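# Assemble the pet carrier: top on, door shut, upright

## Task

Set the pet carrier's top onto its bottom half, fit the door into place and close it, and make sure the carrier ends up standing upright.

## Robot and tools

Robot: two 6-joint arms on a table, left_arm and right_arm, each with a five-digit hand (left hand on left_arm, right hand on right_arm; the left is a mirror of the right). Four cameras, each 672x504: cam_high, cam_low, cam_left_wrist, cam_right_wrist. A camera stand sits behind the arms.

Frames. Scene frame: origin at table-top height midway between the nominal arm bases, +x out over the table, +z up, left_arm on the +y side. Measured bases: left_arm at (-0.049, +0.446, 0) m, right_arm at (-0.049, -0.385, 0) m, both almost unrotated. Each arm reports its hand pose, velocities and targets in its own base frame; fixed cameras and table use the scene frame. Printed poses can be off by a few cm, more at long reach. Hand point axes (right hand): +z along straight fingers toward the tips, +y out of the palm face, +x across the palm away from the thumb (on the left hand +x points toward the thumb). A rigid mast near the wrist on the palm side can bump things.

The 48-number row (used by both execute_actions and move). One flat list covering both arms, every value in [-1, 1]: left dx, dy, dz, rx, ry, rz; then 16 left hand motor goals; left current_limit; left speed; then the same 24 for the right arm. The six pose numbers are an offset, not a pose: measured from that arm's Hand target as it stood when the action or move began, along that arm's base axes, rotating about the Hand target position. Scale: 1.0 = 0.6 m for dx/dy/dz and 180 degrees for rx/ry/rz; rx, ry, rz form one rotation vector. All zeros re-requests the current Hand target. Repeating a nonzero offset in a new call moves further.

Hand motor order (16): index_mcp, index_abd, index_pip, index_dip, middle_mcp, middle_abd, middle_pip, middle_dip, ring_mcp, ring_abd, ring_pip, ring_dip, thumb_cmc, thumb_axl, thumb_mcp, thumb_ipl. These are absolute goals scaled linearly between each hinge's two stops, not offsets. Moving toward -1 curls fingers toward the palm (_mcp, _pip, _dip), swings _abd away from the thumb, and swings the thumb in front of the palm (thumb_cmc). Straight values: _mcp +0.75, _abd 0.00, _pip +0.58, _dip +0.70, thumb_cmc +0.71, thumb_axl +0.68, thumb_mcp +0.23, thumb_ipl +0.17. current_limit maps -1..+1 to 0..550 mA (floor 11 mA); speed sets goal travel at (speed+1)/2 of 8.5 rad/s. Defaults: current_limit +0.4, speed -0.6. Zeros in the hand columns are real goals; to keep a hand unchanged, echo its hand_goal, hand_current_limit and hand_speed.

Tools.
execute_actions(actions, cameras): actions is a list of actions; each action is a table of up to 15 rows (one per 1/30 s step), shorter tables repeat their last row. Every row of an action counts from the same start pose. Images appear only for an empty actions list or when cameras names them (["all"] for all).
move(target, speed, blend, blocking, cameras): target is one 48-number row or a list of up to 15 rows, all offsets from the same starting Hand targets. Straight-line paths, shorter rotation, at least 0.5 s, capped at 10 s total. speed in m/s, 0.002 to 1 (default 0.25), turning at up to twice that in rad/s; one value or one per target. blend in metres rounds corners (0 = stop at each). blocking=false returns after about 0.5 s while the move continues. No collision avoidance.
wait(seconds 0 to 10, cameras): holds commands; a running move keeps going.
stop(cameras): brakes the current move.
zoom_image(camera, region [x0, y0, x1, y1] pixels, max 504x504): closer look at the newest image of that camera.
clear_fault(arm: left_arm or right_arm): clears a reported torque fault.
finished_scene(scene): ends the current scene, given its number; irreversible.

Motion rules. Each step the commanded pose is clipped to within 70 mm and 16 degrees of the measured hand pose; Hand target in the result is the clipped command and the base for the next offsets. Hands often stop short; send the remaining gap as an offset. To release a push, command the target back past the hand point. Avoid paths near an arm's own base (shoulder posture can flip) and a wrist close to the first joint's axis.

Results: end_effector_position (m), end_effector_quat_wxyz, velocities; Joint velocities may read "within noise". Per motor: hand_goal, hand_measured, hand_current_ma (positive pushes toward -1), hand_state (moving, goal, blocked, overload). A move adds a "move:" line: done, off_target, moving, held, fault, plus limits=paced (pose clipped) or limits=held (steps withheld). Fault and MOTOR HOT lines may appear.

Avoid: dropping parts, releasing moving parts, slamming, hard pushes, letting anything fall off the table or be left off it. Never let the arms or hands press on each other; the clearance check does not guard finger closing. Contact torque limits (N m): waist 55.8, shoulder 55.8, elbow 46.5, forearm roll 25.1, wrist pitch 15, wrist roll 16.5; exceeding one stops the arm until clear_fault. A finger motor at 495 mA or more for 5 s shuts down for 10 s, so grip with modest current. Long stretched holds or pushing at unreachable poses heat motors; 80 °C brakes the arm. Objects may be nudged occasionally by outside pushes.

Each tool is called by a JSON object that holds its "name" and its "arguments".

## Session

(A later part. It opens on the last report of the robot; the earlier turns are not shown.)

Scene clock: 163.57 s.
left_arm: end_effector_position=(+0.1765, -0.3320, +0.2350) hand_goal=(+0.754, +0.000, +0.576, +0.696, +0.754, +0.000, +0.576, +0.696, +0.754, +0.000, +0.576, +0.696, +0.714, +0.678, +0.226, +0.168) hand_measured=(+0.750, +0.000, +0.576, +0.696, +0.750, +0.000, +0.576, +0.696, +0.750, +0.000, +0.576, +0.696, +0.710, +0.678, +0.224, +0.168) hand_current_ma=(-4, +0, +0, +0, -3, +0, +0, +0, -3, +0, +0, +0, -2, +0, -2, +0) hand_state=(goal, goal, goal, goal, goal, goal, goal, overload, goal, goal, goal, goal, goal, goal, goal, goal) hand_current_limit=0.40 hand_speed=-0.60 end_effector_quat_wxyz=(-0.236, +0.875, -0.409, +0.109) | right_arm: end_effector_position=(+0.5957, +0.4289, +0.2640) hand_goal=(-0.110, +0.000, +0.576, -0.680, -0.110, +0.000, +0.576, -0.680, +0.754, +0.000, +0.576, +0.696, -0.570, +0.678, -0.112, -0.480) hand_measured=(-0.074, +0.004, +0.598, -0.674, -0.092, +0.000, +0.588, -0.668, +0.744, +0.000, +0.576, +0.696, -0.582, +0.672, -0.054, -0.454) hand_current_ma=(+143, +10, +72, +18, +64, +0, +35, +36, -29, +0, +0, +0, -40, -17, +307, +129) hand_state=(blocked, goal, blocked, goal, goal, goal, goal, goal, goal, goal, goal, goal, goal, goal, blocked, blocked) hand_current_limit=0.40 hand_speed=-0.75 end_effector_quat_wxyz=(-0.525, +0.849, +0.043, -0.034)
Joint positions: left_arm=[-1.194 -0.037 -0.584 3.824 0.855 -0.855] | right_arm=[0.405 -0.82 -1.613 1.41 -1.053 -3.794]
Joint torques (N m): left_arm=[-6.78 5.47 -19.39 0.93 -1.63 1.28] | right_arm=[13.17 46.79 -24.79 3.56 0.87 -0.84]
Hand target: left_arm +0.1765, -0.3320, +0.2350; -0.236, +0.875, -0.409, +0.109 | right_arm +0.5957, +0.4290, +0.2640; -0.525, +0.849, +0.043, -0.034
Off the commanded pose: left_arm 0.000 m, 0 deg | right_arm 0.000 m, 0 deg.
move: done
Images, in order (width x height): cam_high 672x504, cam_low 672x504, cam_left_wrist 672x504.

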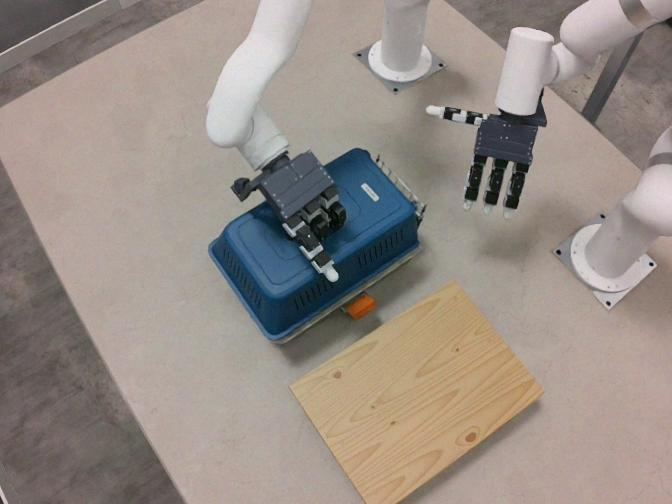

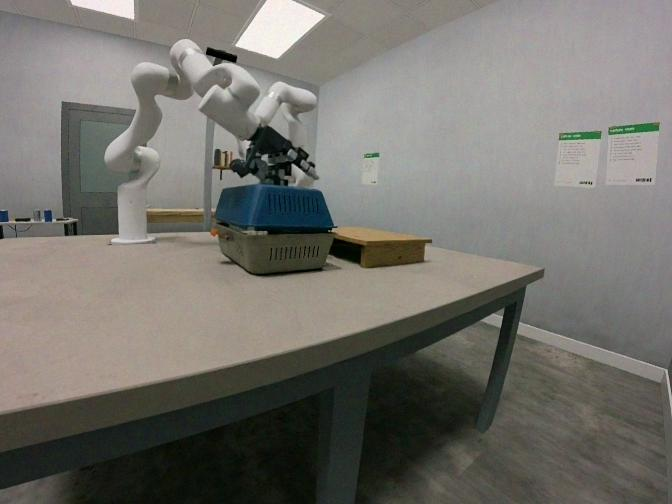

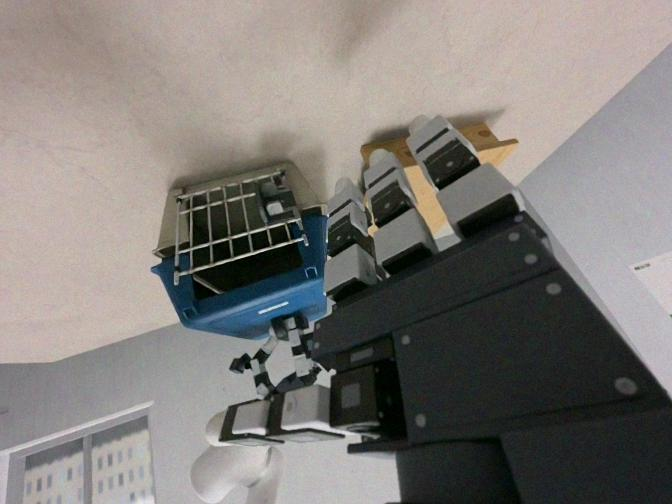

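{"name": "zoom_image", "arguments": {"camera": "cam_low", "region": [205, 205, 245, 245]}}

{"name": "zoom_image", "arguments": {"camera": "cam_low", "region": [310, 210, 350, 250]}}

{"name": "zoom_image", "arguments": {"camera": "cam_high", "region": [200, 230, 240, 270]}}

{"name": "zoom_image", "arguments": {"camera": "cam_left_wrist", "region": [140, 220, 220, 300]}}

{"name": "zoom_image", "arguments": {"camera": "cam_left_wrist", "region": [270, 170, 350, 250]}}

Scaled by 12.600 from the camera's 672x504 image, which has a finer 960x720 frame.

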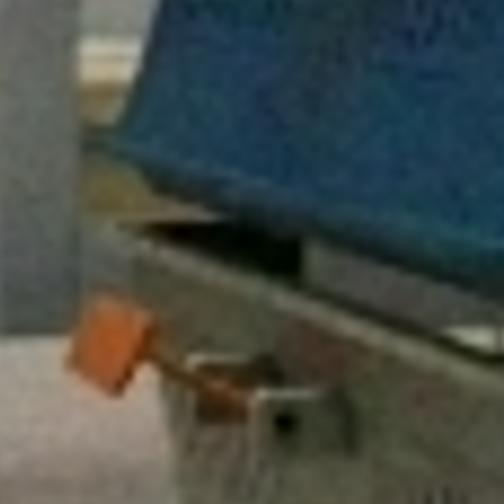

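Scaled by 12.600 from the camera's 672x504 image, which has a finer 960x720 frame.

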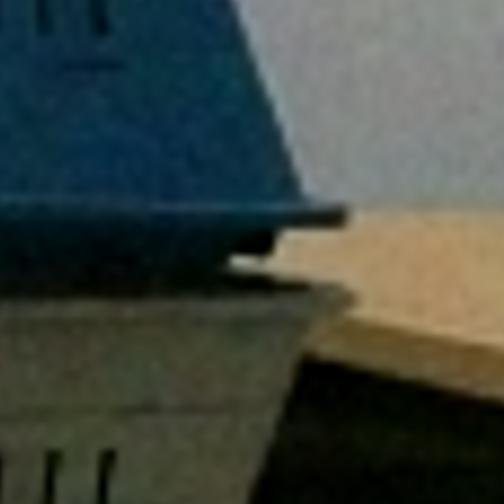

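Scaled by 12.600 from the camera's 672x504 image, which has a finer 960x720 frame.

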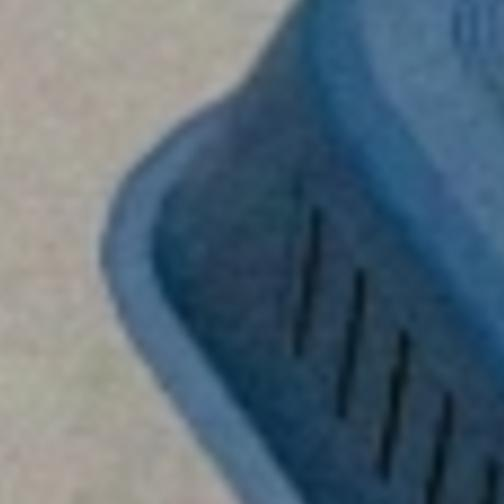

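Scaled by 6.300 from the camera's 672x504 image, which has a finer 960x720 frame.

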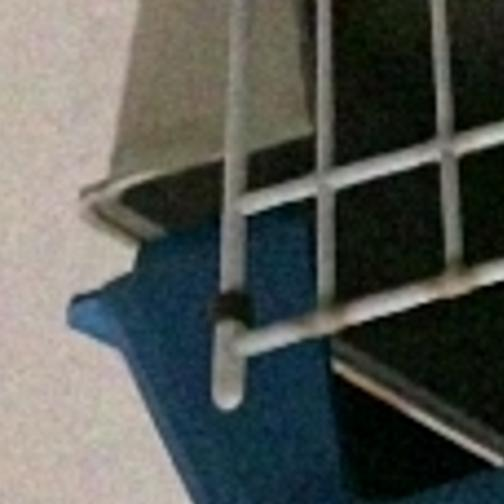

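Scaled by 6.300 from the camera's 672x504 image, which has a finer 960x720 frame.

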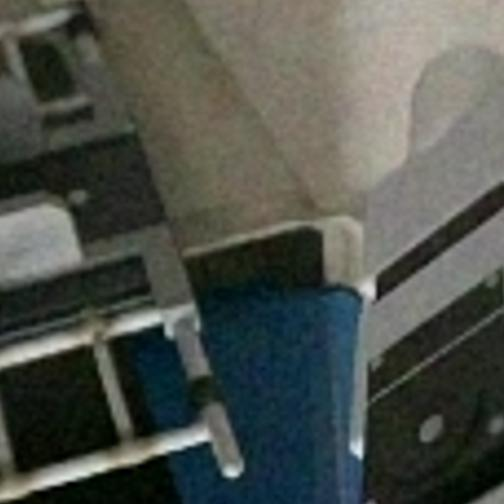

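{"name": "move", "arguments": {"target": [0,0,0,0,0,0,0.754,0,0.576,0.696,0.754,0,0.576,0.696,0.754,0,0.576,0.696,0.714,0.678,0.226,0.168,0.4,-0.6,0,0.0017,-0.0108,0,0,0,-0.11,0,0.576,-0.68,-0.11,0,0.576,-0.68,0.753,0,0.576,0.696,-0.571,0.678,-0.112,-0.481,0.4,-0.75], "speed": 0.04, "cameras": ["cam_high","cam_low","cam_left_wrist"]}}

{"name": "zoom_image", "arguments": {"camera": "cam_low", "region": [205, 175, 345, 285]}}

{"name": "zoom_image", "arguments": {"camera": "cam_left_wrist", "region": [140, 160, 340, 360]}}

Scene clock: 180.43 s.
left_arm: end_effector_position=(+0.1765, -0.3320, +0.2350) hand_goal=(+0.754, +0.000, +0.576, +0.696, +0.754, +0.000, +0.576, +0.696, +0.754, +0.000, +0.576, +0.696, +0.714, +0.678, +0.226, +0.168) hand_measured=(+0.750, +0.000, +0.576, +0.696, +0.750, +0.000, +0.576, +0.696, +0.750, +0.000, +0.576, +0.696, +0.710, +0.678, +0.224, +0.168) hand_current_ma=(-4, +0, +0, +0, -3, +0, +0, +0, -3, +0, +0, +0, -2, +0, -2, +0) hand_state=(goal, goal, goal, goal, goal, goal, goal, overload, goal, goal, goal, goal, goal, goal, goal, goal) hand_current_limit=0.40 hand_speed=-0.60 end_effector_quat_wxyz=(-0.236, +0.875, -0.409, +0.109) | right_arm: end_effector_position=(+0.5957, +0.4300, +0.2575) hand_goal=(-0.110, +0.000, +0.576, -0.680, -0.110, +0.000, +0.576, -0.680, +0.754, +0.000, +0.576, +0.696, -0.570, +0.678, -0.112, -0.480) hand_measured=(-0.074, +0.004, +0.598, -0.674, -0.092, +0.000, +0.588, -0.668, +0.744, +0.000, +0.576, +0.696, -0.582, +0.672, -0.054, -0.454) hand_current_ma=(+143, +10, +72, +18, +64, +0, +35, +33, -29, +0, +0, +0, -40, -17, +307, +129) hand_state=(blocked, goal, blocked, goal, goal, goal, goal, goal, goal, goal, goal, goal, goal, goal, blocked, blocked) hand_current_limit=0.40 hand_speed=-0.75 end_effector_quat_wxyz=(-0.525, +0.849, +0.043, -0.034)
Joint positions: left_arm=[-1.194 -0.037 -0.584 3.824 0.855 -0.855] | right_arm=[0.407 -0.829 -1.612 1.417 -1.05 -3.805]
Joint torques (N m): left_arm=[-7.5 4.67 -19.37 0.35 -1.73 1.18] | right_arm=[13.89 47.41 -14.29 2.98 0.97 -0.72]
Hand target: left_arm +0.1765, -0.3320, +0.2350; -0.236, +0.875, -0.409, +0.109 | right_arm +0.5957, +0.4300, +0.2575; -0.525, +0.849, +0.043, -0.034
Off the commanded pose: left_arm 0.000 m, 0 deg | right_arm 0.000 m, 0 deg.
move: done
Images, in order (width x height): cam_high 672x504, cam_low 672x504, cam_left_wrist 672x504.

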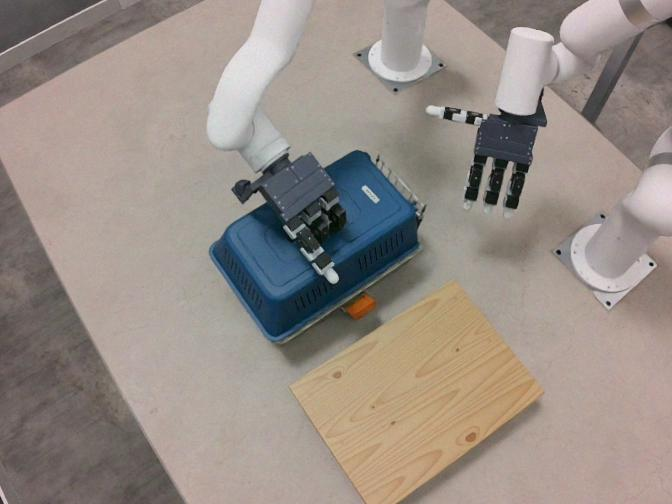

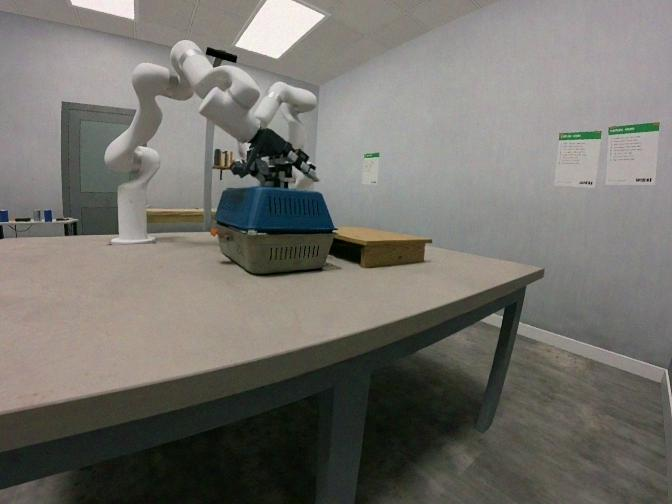

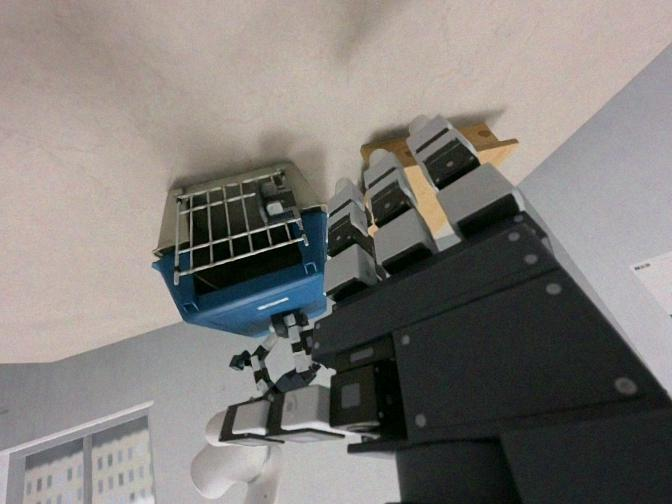

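Scaled by 3.600 from the camera's 672x504 image, which has a finer 960x720 frame.

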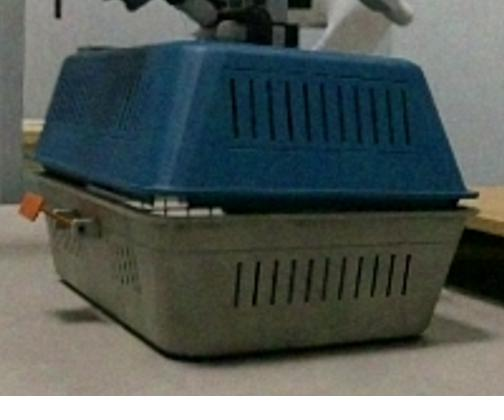

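Scaled by 2.520 from the camera's 672x504 image, which has a finer 960x720 frame.

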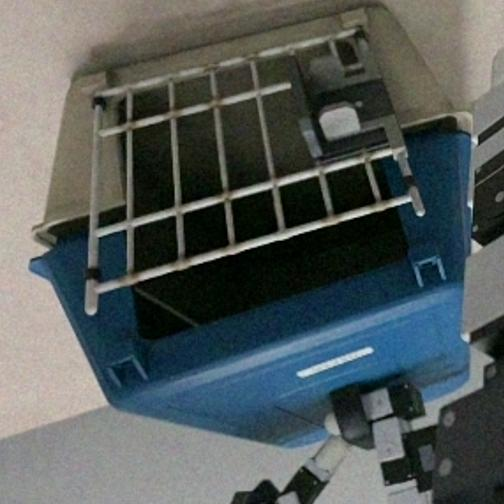

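{"name": "zoom_image", "arguments": {"camera": "cam_low", "region": [205, 205, 265, 265]}}

{"name": "zoom_image", "arguments": {"camera": "cam_low", "region": [245, 205, 345, 265]}}

{"name": "zoom_image", "arguments": {"camera": "cam_high", "region": [265, 225, 430, 350]}}

Scaled by 8.400 from the camera's 672x504 image, which has a finer 960x720 frame.

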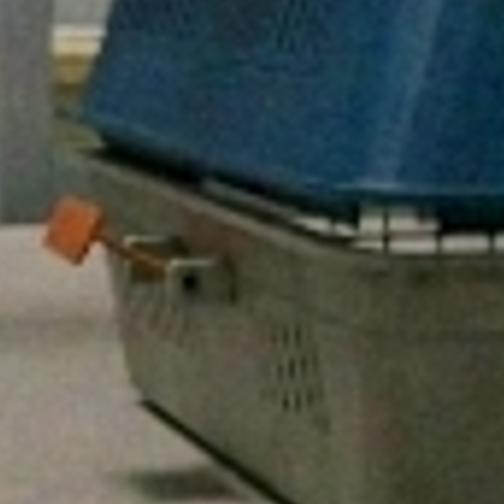

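Scaled by 5.040 from the camera's 672x504 image, which has a finer 960x720 frame.

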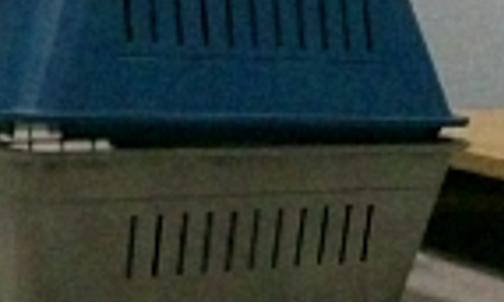

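Scaled by 3.055 from the camera's 672x504 image, which has a finer 960x720 frame.

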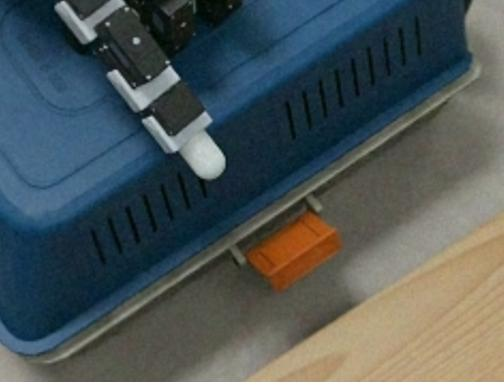

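{"name": "move", "arguments": {"target": [[0.008,-0.095,-0.058,0,0,0,0.753,0,0.98,0.98,0.754,0,0.576,0.696,0.754,0,0.576,0.696,0.714,0.678,0.226,0.168,0.4,-0.6,0,0,0,0,0,0,-0.11,0,0.576,-0.68,-0.11,0,0.576,-0.68,0.753,0,0.576,0.696,-0.571,0.678,-0.112,-0.481,0.4,-0.75],[0.041,-0.17,-0.058,0,0,0,0.753,0,0.98,0.98,0.754,0,0.576,0.696,0.754,0,0.576,0.696,0.714,0.678,0.226,0.168,0.4,-0.6,0,0,0,0,0,0,-0.11,0,0.576,-0.68,-0.11,0,0.576,-0.68,0.753,0,0.576,0.696,-0.571,0.678,-0.112,-0.481,0.4,-0.75]], "speed": 0.12, "cameras": ["cam_high","cam_left_wrist"]}}

{"name": "move", "arguments": {"target": [0.0493,-0.09,0,0,0,0,0.753,0,0.98,0.98,0.754,0,0.576,0.696,0.754,0,0.576,0.696,0.714,0.678,0.226,0.168,0.4,-0.6,0,0,0,0,0,0,-0.11,0,0.576,-0.68,-0.11,0,0.576,-0.68,0.753,0,0.576,0.696,-0.571,0.678,-0.112,-0.481,0.4,-0.75], "speed": 0.08, "cameras": ["cam_high","cam_left_wrist"]}}

Scene clock: 192.20 s.
left_arm: end_effector_position=(+0.2011, -0.4340, +0.2002) hand_goal=(+0.754, +0.000, +0.980, +0.980, +0.754, +0.000, +0.576, +0.696, +0.754, +0.000, +0.576, +0.696, +0.714, +0.678, +0.226, +0.168) hand_measured=(+0.748, +0.000, +0.974, +0.976, +0.750, +0.000, +0.576, +0.696, +0.750, +0.000, +0.576, +0.696, +0.710, +0.678, +0.224, +0.168) hand_current_ma=(-5, +0, -6, -2, -3, +0, +0, +0, -3, +0, +0, +0, -2, +0, -2, +0) hand_state=(goal, goal, goal, goal, goal, goal, goal, overload, goal, goal, goal, goal, goal, goal, goal, goal) hand_current_limit=0.40 hand_speed=-0.60 end_effector_quat_wxyz=(-0.236, +0.875, -0.409, +0.109) | right_arm: end_effector_position=(+0.5957, +0.4300, +0.2575) hand_goal=(-0.110, +0.000, +0.576, -0.680, -0.110, +0.000, +0.576, -0.680, +0.754, +0.000, +0.576, +0.696, -0.570, +0.678, -0.112, -0.480) hand_measured=(-0.074, +0.004, +0.598, -0.674, -0.092, +0.000, +0.588, -0.670, +0.744, +0.000, +0.576, +0.696, -0.582, +0.672, -0.054, -0.454) hand_current_ma=(+143, +10, +72, +18, +64, +0, +35, +33, -29, +0, +0, +0, -40, -17, +307, +129) hand_state=(blocked, goal, blocked, goal, goal, goal, goal, goal, goal, goal, goal, goal, goal, goal, blocked, blocked) hand_current_limit=0.40 hand_speed=-0.75 end_effector_quat_wxyz=(-0.525, +0.849, +0.043, -0.034)
Joint positions: left_arm=[-1.225 -0.338 -0.848 3.829 0.836 -0.904] | right_arm=[0.407 -0.829 -1.612 1.417 -1.05 -3.805]
Joint torques (N m): left_arm=[6.26 12.75 -19.5 -1.04 2.53 1.31] | right_arm=[13.65 46.11 -13.9 2.9 0.89 -0.66]
Hand target: left_arm +0.2011, -0.4340, +0.2002; -0.236, +0.875, -0.409, +0.109 | right_arm +0.5957, +0.4300, +0.2575; -0.525, +0.849, +0.043, -0.034
Off the commanded pose: left_arm 0.000 m, 0 deg | right_arm 0.000 m, 0 deg.
move: done
Images, in order (width x height): cam_high 672x504, cam_left_wrist 672x504.

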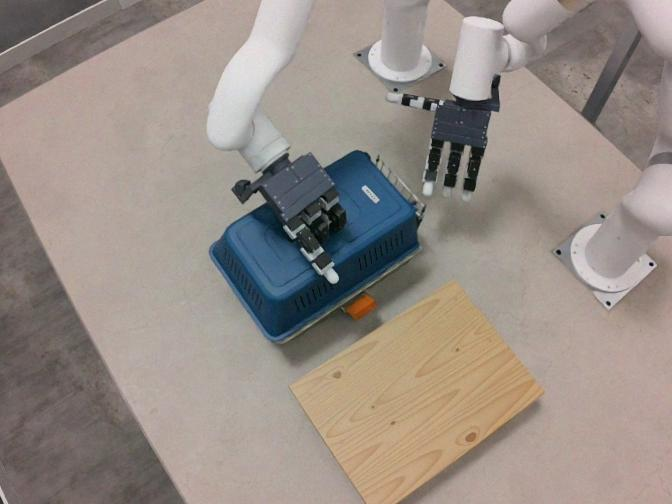

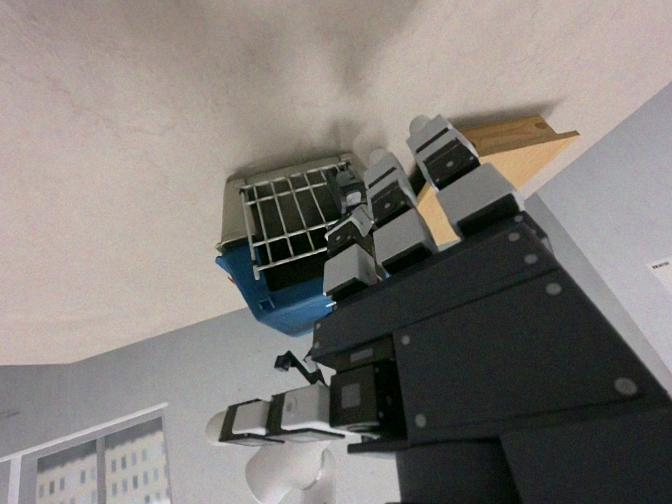

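Scene clock: 193.37 s.
left_arm: end_effector_position=(+0.2306, -0.4880, +0.2002) hand_goal=(+0.754, +0.000, +0.980, +0.980, +0.754, +0.000, +0.576, +0.696, +0.754, +0.000, +0.576, +0.696, +0.714, +0.678, +0.226, +0.168) hand_measured=(+0.748, +0.000, +0.974, +0.976, +0.750, +0.000, +0.576, +0.696, +0.750, +0.000, +0.576, +0.696, +0.710, +0.678, +0.224, +0.168) hand_current_ma=(-6, +0, -6, -2, -3, +0, +0, +0, -3, +0, +0, +0, -2, +0, -2, +0) hand_state=(goal, goal, goal, goal, goal, goal, goal, overload, goal, goal, goal, goal, goal, goal, goal, goal) hand_current_limit=0.40 hand_speed=-0.60 end_effector_quat_wxyz=(-0.236, +0.875, -0.409, +0.109) | right_arm: end_effector_position=(+0.5957, +0.4300, +0.2575) hand_goal=(-0.110, +0.000, +0.576, -0.680, -0.110, +0.000, +0.576, -0.680, +0.754, +0.000, +0.576, +0.696, -0.570, +0.678, -0.112, -0.480) hand_measured=(-0.074, +0.004, +0.598, -0.674, -0.092, +0.000, +0.588, -0.670, +0.744, +0.000, +0.576, +0.696, -0.582, +0.672, -0.054, -0.454) hand_current_ma=(+143, +10, +72, +18, +64, +0, +35, +33, -29, +0, +0, +0, -40, -17, +307, +129) hand_state=(blocked, goal, blocked, goal, goal, goal, goal, goal, goal, goal, goal, goal, goal, goal, blocked, blocked) hand_current_limit=0.40 hand_speed=-0.75 end_effector_quat_wxyz=(-0.525, +0.849, +0.043, -0.034)
Joint positions: left_arm=[-1.207 -0.464 -1.028 3.808 0.873 -0.848] | right_arm=[0.407 -0.829 -1.612 1.417 -1.05 -3.805]
Joint torques (N m): left_arm=[5.5 17.38 -20.22 -1.23 2.59 1.29] | right_arm=[13.61 47.36 -14.81 3 0.89 -0.38]
Hand target: left_arm +0.2306, -0.4880, +0.2002; -0.236, +0.875, -0.409, +0.109 | right_arm +0.5957, +0.4300, +0.2575; -0.525, +0.849, +0.043, -0.034
Off the commanded pose: left_arm 0.000 m, 0 deg | right_arm 0.000 m, 0 deg.
move: done
Images, in order (width x height): cam_high 672x504, cam_left_wrist 672x504.

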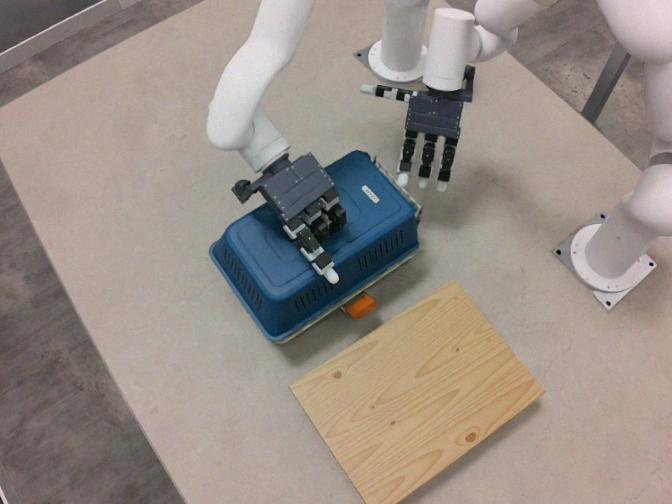

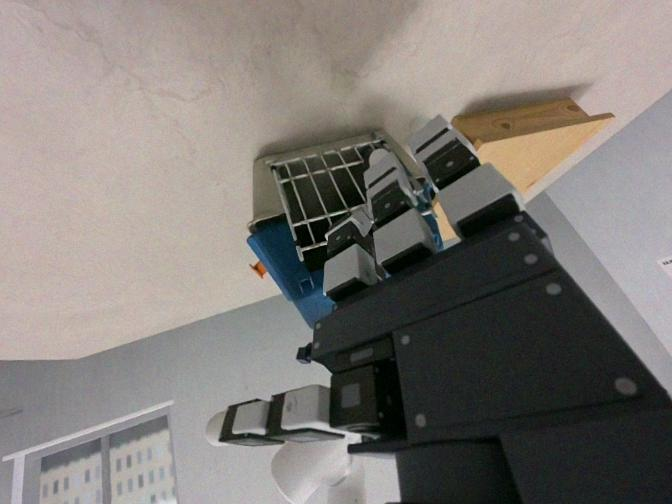

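{"name": "move", "arguments": {"target": [0.035,0,0,0,0,0,0.753,0,0.98,0.98,0.754,0,0.576,0.696,0.754,0,0.576,0.696,0.714,0.678,0.226,0.168,0.4,-0.6,0,0,0,0,0,0,-0.11,0,0.576,-0.68,-0.11,0,0.576,-0.68,0.753,0,0.576,0.696,-0.571,0.678,-0.112,-0.481,0.4,-0.75], "speed": 0.04, "cameras": ["cam_high","cam_left_wrist"]}}

{"name": "zoom_image", "arguments": {"camera": "cam_left_wrist", "region": [230, 110, 450, 330]}}

{"name": "zoom_image", "arguments": {"camera": "cam_high", "region": [350, 130, 450, 230]}}

Scene clock: 198.87 s.
left_arm: end_effector_position=(+0.2516, -0.4880, +0.2002) hand_goal=(+0.754, +0.000, +0.980, +0.980, +0.754, +0.000, +0.576, +0.696, +0.754, +0.000, +0.576, +0.696, +0.714, +0.678, +0.226, +0.168) hand_measured=(+0.746, +0.000, +0.974, +0.976, +0.750, +0.000, +0.576, +0.696, +0.750, +0.000, +0.576, +0.696, +0.710, +0.678, +0.224, +0.168) hand_current_ma=(-7, +0, -6, -2, -3, +0, +0, +0, -3, +0, +0, +0, -2, +0, -2, +0) hand_state=(goal, goal, goal, goal, goal, goal, goal, overload, goal, goal, goal, goal, goal, goal, goal, goal) hand_current_limit=0.40 hand_speed=-0.60 end_effector_quat_wxyz=(-0.236, +0.875, -0.409, +0.109) | right_arm: end_effector_position=(+0.5957, +0.4300, +0.2575) hand_goal=(-0.110, +0.000, +0.576, -0.680, -0.110, +0.000, +0.576, -0.680, +0.754, +0.000, +0.576, +0.696, -0.570, +0.678, -0.112, -0.480) hand_measured=(-0.074, +0.004, +0.598, -0.674, -0.092, +0.000, +0.588, -0.670, +0.744, +0.000, +0.576, +0.696, -0.582, +0.672, -0.054, -0.454) hand_current_ma=(+143, +10, +72, +18, +64, +0, +35, +33, -29, +0, +0, +0, -40, -17, +307, +129) hand_state=(blocked, goal, blocked, goal, goal, goal, goal, goal, goal, goal, goal, goal, goal, goal, blocked, blocked) hand_current_limit=0.40 hand_speed=-0.75 end_effector_quat_wxyz=(-0.525, +0.849, +0.043, -0.034)
Joint positions: left_arm=[-1.171 -0.48 -1.052 3.821 0.867 -0.822] | right_arm=[0.407 -0.829 -1.612 1.417 -1.05 -3.805]
Joint torques (N m): left_arm=[7.42 18.07 -20.63 1.99 -1.84 1.28] | right_arm=[12.8 47.98 -14.19 2.78 0.83 -0.19]
Hand target: left_arm +0.2516, -0.4880, +0.2002; -0.236, +0.875, -0.409, +0.109 | right_arm +0.5957, +0.4300, +0.2575; -0.525, +0.849, +0.043, -0.034
Off the commanded pose: left_arm 0.000 m, 0 deg | right_arm 0.000 m, 0 deg.
move: done
Images, in order (width x height): cam_high 672x504, cam_left_wrist 672x504.

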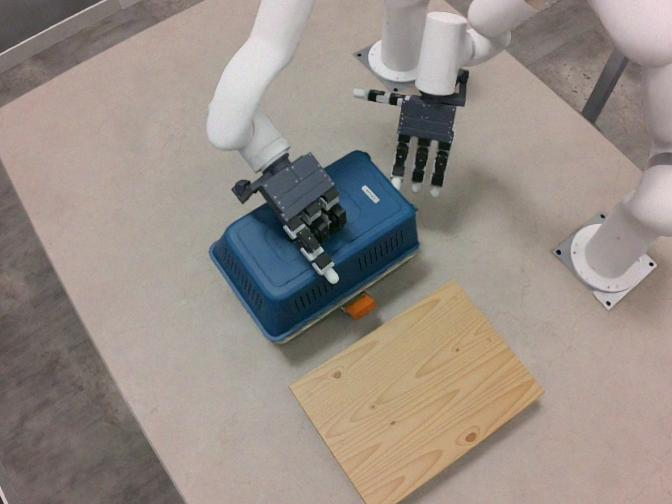

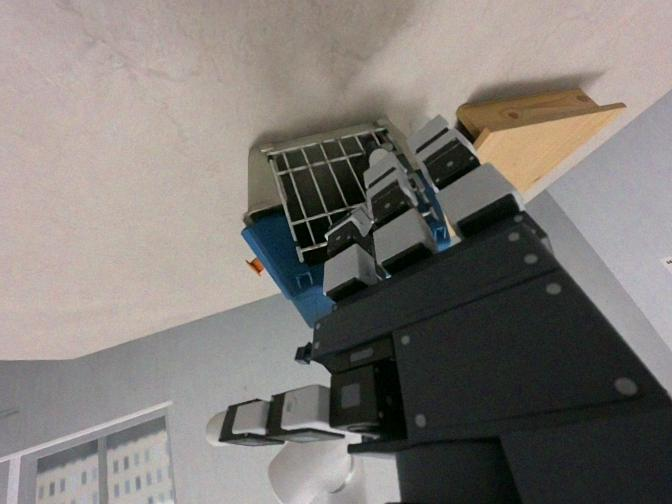

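Scaled by 2.291 from the camera's 672x504 image, which has a finer 960x720 frame.

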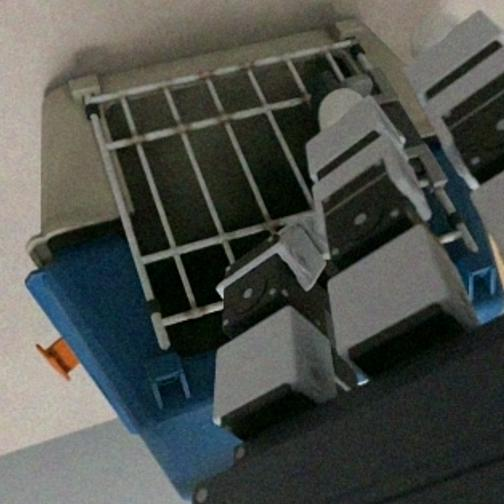

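Scaled by 5.040 from the camera's 672x504 image, which has a finer 960x720 frame.

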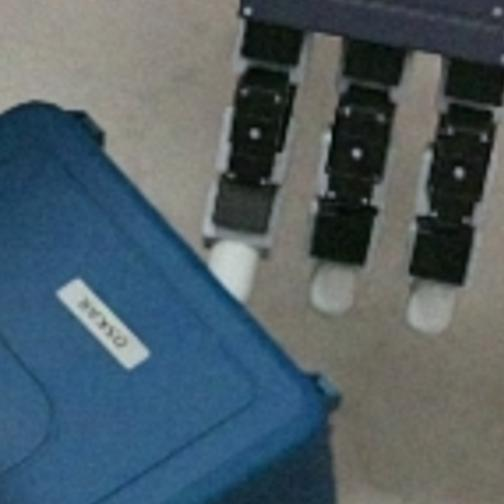

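{"name": "move", "arguments": {"target": [0.0117,0,0,0,0,0,0.753,0,0.98,0.98,0.754,0,0.576,0.696,0.754,0,0.576,0.696,0.714,0.678,0.226,0.168,0.4,-0.6,0,0,0,0,0,0,-0.11,0,0.576,-0.68,-0.11,0,0.576,-0.68,0.753,0,0.576,0.696,-0.571,0.678,-0.112,-0.481,0.4,-0.75], "speed": 0.03, "cameras": ["cam_high","cam_left_wrist"]}}

{"name": "zoom_image", "arguments": {"camera": "cam_left_wrist", "region": [230, 110, 450, 330]}}

{"name": "zoom_image", "arguments": {"camera": "cam_left_wrist", "region": [270, 220, 340, 290]}}

Scene clock: 204.83 s.
left_arm: end_effector_position=(+0.2586, -0.4880, +0.2002) hand_goal=(+0.754, +0.000, +0.980, +0.980, +0.754, +0.000, +0.576, +0.696, +0.754, +0.000, +0.576, +0.696, +0.714, +0.678, +0.226, +0.168) hand_measured=(+0.730, -0.010, +0.972, +0.976, +0.750, +0.000, +0.576, +0.696, +0.750, +0.000, +0.576, +0.696, +0.710, +0.678, +0.224, +0.168) hand_current_ma=(-39, -8, -7, -2, -3, +0, +0, +0, -3, +0, +0, +0, -2, +0, -2, +0) hand_state=(blocked, goal, goal, goal, goal, goal, goal, overload, goal, goal, goal, goal, goal, goal, goal, goal) hand_current_limit=0.40 hand_speed=-0.60 end_effector_quat_wxyz=(-0.236, +0.875, -0.409, +0.109) | right_arm: end_effector_position=(+0.5957, +0.4300, +0.2575) hand_goal=(-0.110, +0.000, +0.576, -0.680, -0.110, +0.000, +0.576, -0.680, +0.754, +0.000, +0.576, +0.696, -0.570, +0.678, -0.112, -0.480) hand_measured=(-0.074, +0.004, +0.598, -0.674, -0.092, +0.000, +0.588, -0.670, +0.744, +0.000, +0.576, +0.696, -0.582, +0.672, -0.054, -0.454) hand_current_ma=(+143, +10, +72, +18, +64, +0, +35, +33, -29, +0, +0, +0, -40, -17, +307, +129) hand_state=(blocked, goal, blocked, goal, goal, goal, goal, goal, goal, goal, goal, goal, goal, goal, blocked, blocked) hand_current_limit=0.40 hand_speed=-0.75 end_effector_quat_wxyz=(-0.525, +0.849, +0.043, -0.034)
Joint positions: left_arm=[-1.159 -0.485 -1.061 3.826 0.865 -0.813] | right_arm=[0.407 -0.829 -1.612 1.417 -1.05 -3.805]
Joint torques (N m): left_arm=[7.31 17.14 -20.81 2.31 -1.74 1.39] | right_arm=[13.61 48.28 -14.2 3.09 0.88 0.02]
Hand target: left_arm +0.2587, -0.4880, +0.2002; -0.236, +0.875, -0.409, +0.109 | right_arm +0.5957, +0.4300, +0.2575; -0.525, +0.849, +0.043, -0.034
Off the commanded pose: left_arm 0.000 m, 0 deg | right_arm 0.000 m, 0 deg.
move: done
Images, in order (width x height): cam_high 672x504, cam_left_wrist 672x504.

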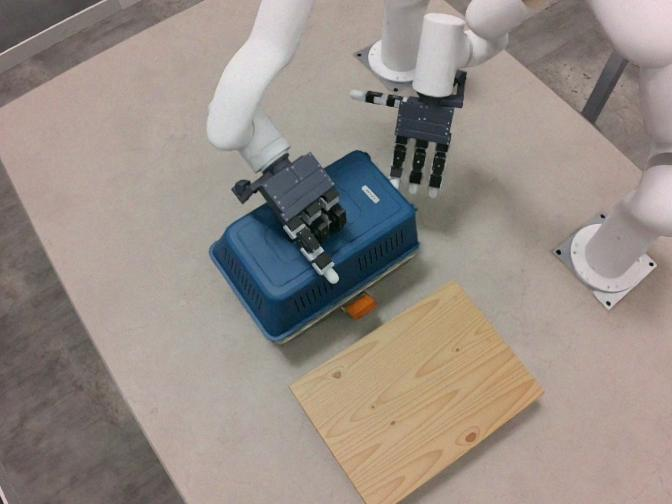

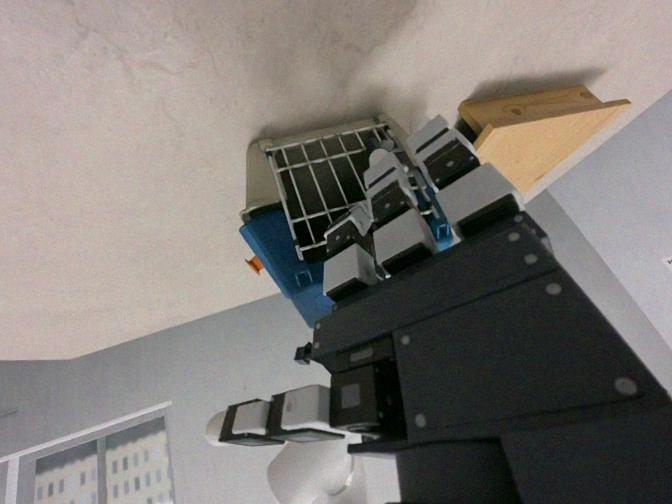

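Scaled by 2.291 from the camera's 672x504 image, which has a finer 960x720 frame.

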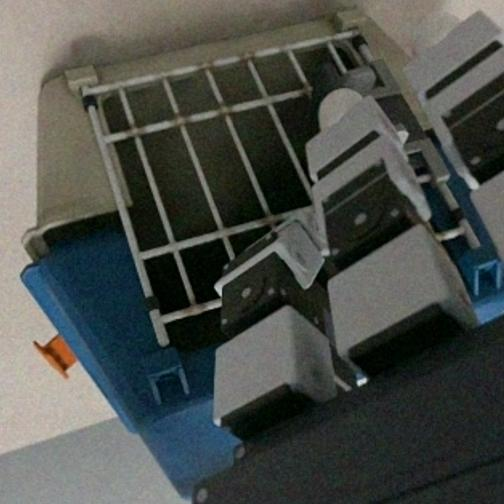

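Scaled by 7.200 from the camera's 672x504 image, which has a finer 960x720 frame.

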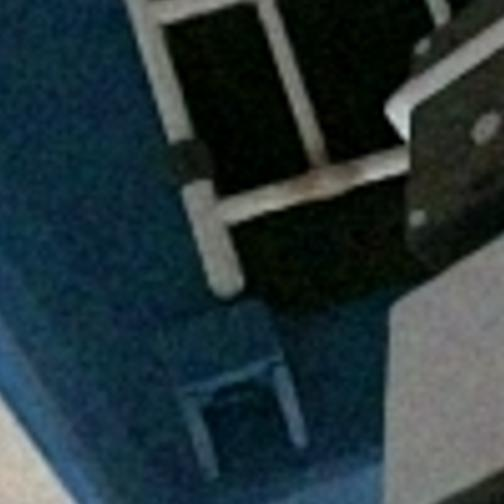

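{"name": "move", "arguments": {"target": [0.005,0,0,0,0,0,0.753,0,0.98,0.98,0.754,0,0.576,0.696,0.754,0,0.576,0.696,0.714,0.678,0.226,0.168,0.4,-0.6,0,0,0,0,0,0,-0.11,0,0.576,-0.68,-0.11,0,0.576,-0.68,0.753,0,0.576,0.696,-0.571,0.678,-0.112,-0.481,0.4,-0.75], "speed": 0.03, "cameras": ["cam_high","cam_left_wrist"]}}

{"name": "zoom_image", "arguments": {"camera": "cam_left_wrist", "region": [230, 110, 450, 330]}}

{"name": "zoom_image", "arguments": {"camera": "cam_left_wrist", "region": [270, 220, 340, 290]}}

{"name": "zoom_image", "arguments": {"camera": "cam_left_wrist", "region": [400, 170, 470, 240]}}

Scene clock: 211.27 s.
left_arm: end_effector_position=(+0.2617, -0.4880, +0.2002) hand_goal=(+0.754, +0.000, +0.980, +0.980, +0.754, +0.000, +0.576, +0.696, +0.754, +0.000, +0.576, +0.696, +0.714, +0.678, +0.226, +0.168) hand_measured=(+0.726, -0.010, +0.970, +0.976, +0.750, +0.000, +0.576, +0.696, +0.750, +0.000, +0.576, +0.696, +0.710, +0.678, +0.224, +0.168) hand_current_ma=(-48, -9, -10, -2, -3, +0, +0, +0, -3, +0, +0, +0, -2, +0, -2, +0) hand_state=(blocked, goal, goal, goal, goal, goal, goal, overload, goal, goal, goal, goal, goal, goal, goal, goal) hand_current_limit=0.40 hand_speed=-0.60 end_effector_quat_wxyz=(-0.236, +0.875, -0.409, +0.109) | right_arm: end_effector_position=(+0.5957, +0.4300, +0.2575) hand_goal=(-0.110, +0.000, +0.576, -0.680, -0.110, +0.000, +0.576, -0.680, +0.754, +0.000, +0.576, +0.696, -0.570, +0.678, -0.112, -0.480) hand_measured=(-0.074, +0.004, +0.598, -0.674, -0.092, +0.000, +0.588, -0.670, +0.744, +0.000, +0.576, +0.696, -0.582, +0.672, -0.054, -0.454) hand_current_ma=(+143, +10, +72, +18, +64, +0, +35, +33, -29, +0, +0, +0, -40, -17, +306, +129) hand_state=(blocked, goal, blocked, goal, goal, goal, goal, goal, goal, goal, goal, goal, goal, goal, blocked, blocked) hand_current_limit=0.40 hand_speed=-0.75 end_effector_quat_wxyz=(-0.525, +0.849, +0.043, -0.034)
Joint positions: left_arm=[-1.154 -0.488 -1.065 3.827 0.864 -0.809] | right_arm=[0.407 -0.829 -1.612 1.417 -1.05 -3.805]
Joint torques (N m): left_arm=[6.36 16.63 -21.16 1.49 -1.71 1.37] | right_arm=[13.7 45.63 -14.53 2.8 0.75 0.28]
Hand target: left_arm +0.2617, -0.4880, +0.2002; -0.236, +0.875, -0.409, +0.109 | right_arm +0.5957, +0.4300, +0.2575; -0.525, +0.849, +0.043, -0.034
Off the commanded pose: left_arm 0.000 m, 0 deg | right_arm 0.000 m, 0 deg.
move: done
Images, in order (width x height): cam_high 672x504, cam_left_wrist 672x504.

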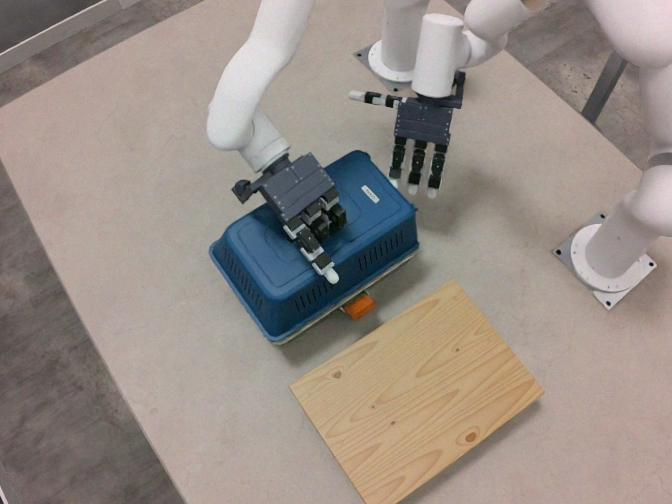

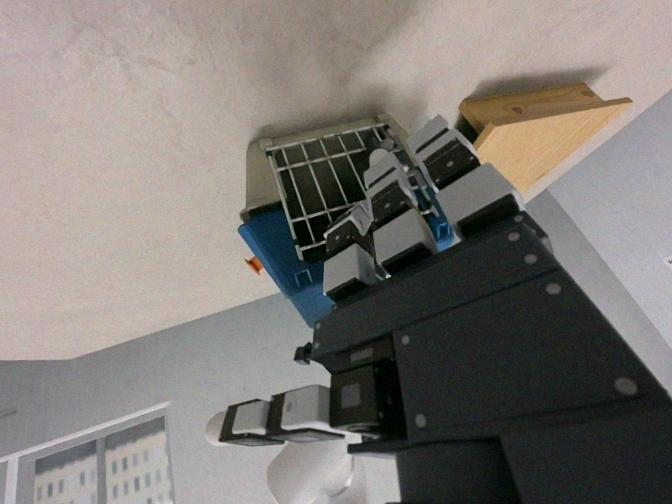

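Scaled by 2.291 from the camera's 672x504 image, which has a finer 960x720 frame.

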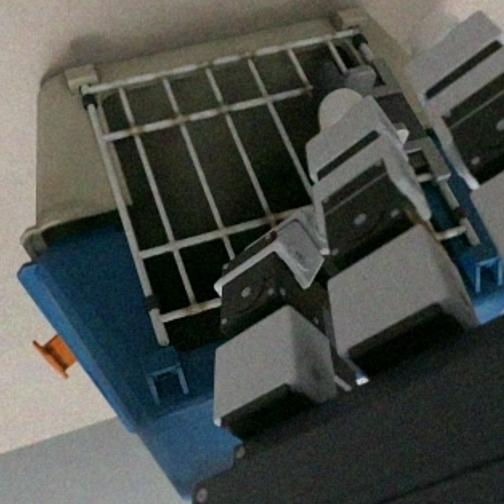

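Scaled by 7.200 from the camera's 672x504 image, which has a finer 960x720 frame.

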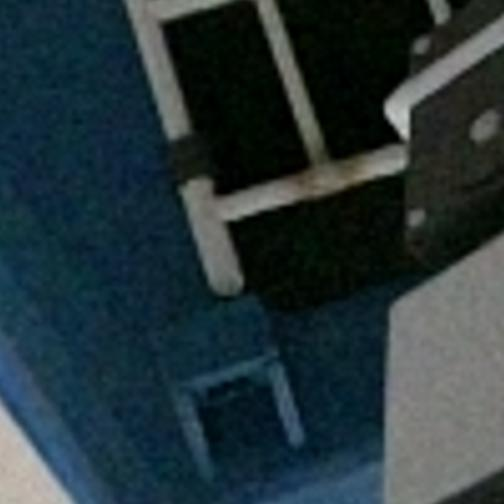

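Scaled by 7.200 from the camera's 672x504 image, which has a finer 960x720 frame.

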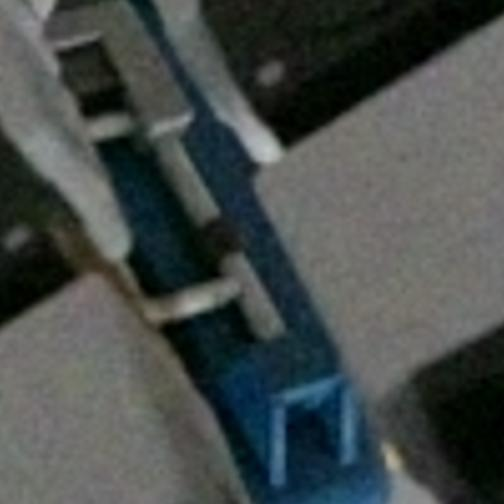

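{"name": "move", "arguments": {"target": [0.0055,0,0,0,0,0,0.753,0,0.98,0.98,0.754,0,0.576,0.696,0.754,0,0.576,0.696,0.714,0.678,0.226,0.168,0.4,-0.6,0,0,0,0,0,0,-0.11,0,0.576,-0.68,-0.11,0,0.576,-0.68,0.753,0,0.576,0.696,-0.571,0.678,-0.112,-0.481,0.4,-0.75], "speed": 0.03, "cameras": ["cam_left_wrist"]}}

{"name": "zoom_image", "arguments": {"camera": "cam_left_wrist", "region": [270, 220, 340, 290]}}

{"name": "zoom_image", "arguments": {"camera": "cam_left_wrist", "region": [400, 170, 470, 240]}}

Scene clock: 217.13 s.
left_arm: end_effector_position=(+0.2650, -0.4880, +0.2002) hand_goal=(+0.754, +0.000, +0.980, +0.980, +0.754, +0.000, +0.576, +0.696, +0.754, +0.000, +0.576, +0.696, +0.714, +0.678, +0.226, +0.168) hand_measured=(+0.716, -0.012, +0.964, +0.974, +0.750, +0.000, +0.576, +0.696, +0.750, +0.000, +0.576, +0.696, +0.710, +0.678, +0.224, +0.168) hand_current_ma=(-74, -11, -19, -4, -3, +0, +0, +0, -3, +0, +0, +0, -2, +0, -2, +0) hand_state=(blocked, goal, goal, goal, goal, goal, goal, overload, goal, goal, goal, goal, goal, goal, goal, goal) hand_current_limit=0.40 hand_speed=-0.60 end_effector_quat_wxyz=(-0.236, +0.875, -0.409, +0.109) | right_arm: end_effector_position=(+0.5957, +0.4300, +0.2575) hand_goal=(-0.110, +0.000, +0.576, -0.680, -0.110, +0.000, +0.576, -0.680, +0.754, +0.000, +0.576, +0.696, -0.570, +0.678, -0.112, -0.480) hand_measured=(-0.074, +0.004, +0.598, -0.674, -0.092, +0.000, +0.588, -0.670, +0.744, +0.000, +0.576, +0.696, -0.582, +0.672, -0.054, -0.454) hand_current_ma=(+143, +10, +72, +18, +64, +0, +35, +33, -29, +0, +0, +0, -40, -17, +306, +129) hand_state=(blocked, goal, blocked, goal, goal, goal, goal, goal, goal, goal, goal, goal, goal, goal, blocked, blocked) hand_current_limit=0.40 hand_speed=-0.75 end_effector_quat_wxyz=(-0.525, +0.849, +0.043, -0.034)
Joint positions: left_arm=[-1.148 -0.491 -1.069 3.829 0.864 -0.805] | right_arm=[0.407 -0.829 -1.612 1.417 -1.05 -3.805]
Joint torques (N m): left_arm=[5.72 17.51 -21.53 2.14 -1.69 1.32] | right_arm=[13.44 47.67 -14.66 2.89 0.08 0.46]
Hand target: left_arm +0.2650, -0.4880, +0.2002; -0.236, +0.875, -0.409, +0.109 | right_arm +0.5957, +0.4300, +0.2575; -0.525, +0.849, +0.043, -0.034
Off the commanded pose: left_arm 0.000 m, 0 deg | right_arm 0.000 m, 0 deg.
move: done
Images, in order (width x height): cam_left_wrist 672x504.

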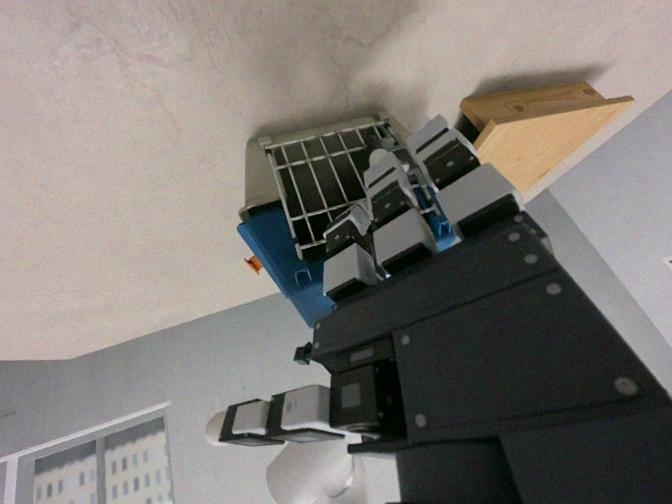

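Scaled by 7.200 from the camera's 672x504 image, which has a finer 960x720 frame.

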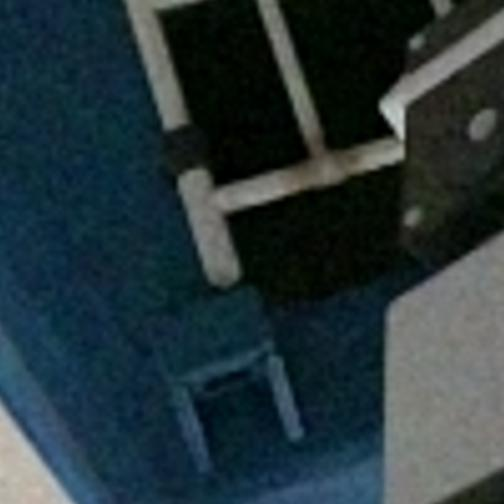

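Scaled by 7.200 from the camera's 672x504 image, which has a finer 960x720 frame.

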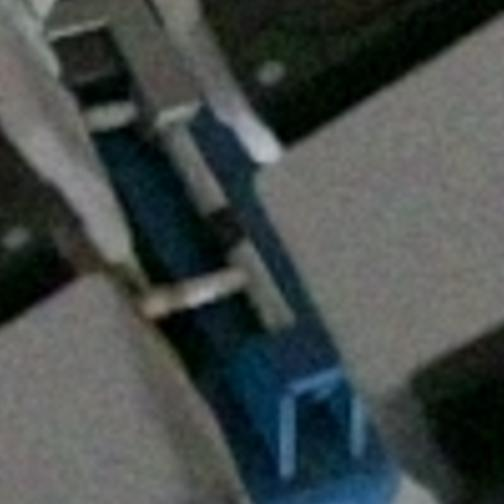

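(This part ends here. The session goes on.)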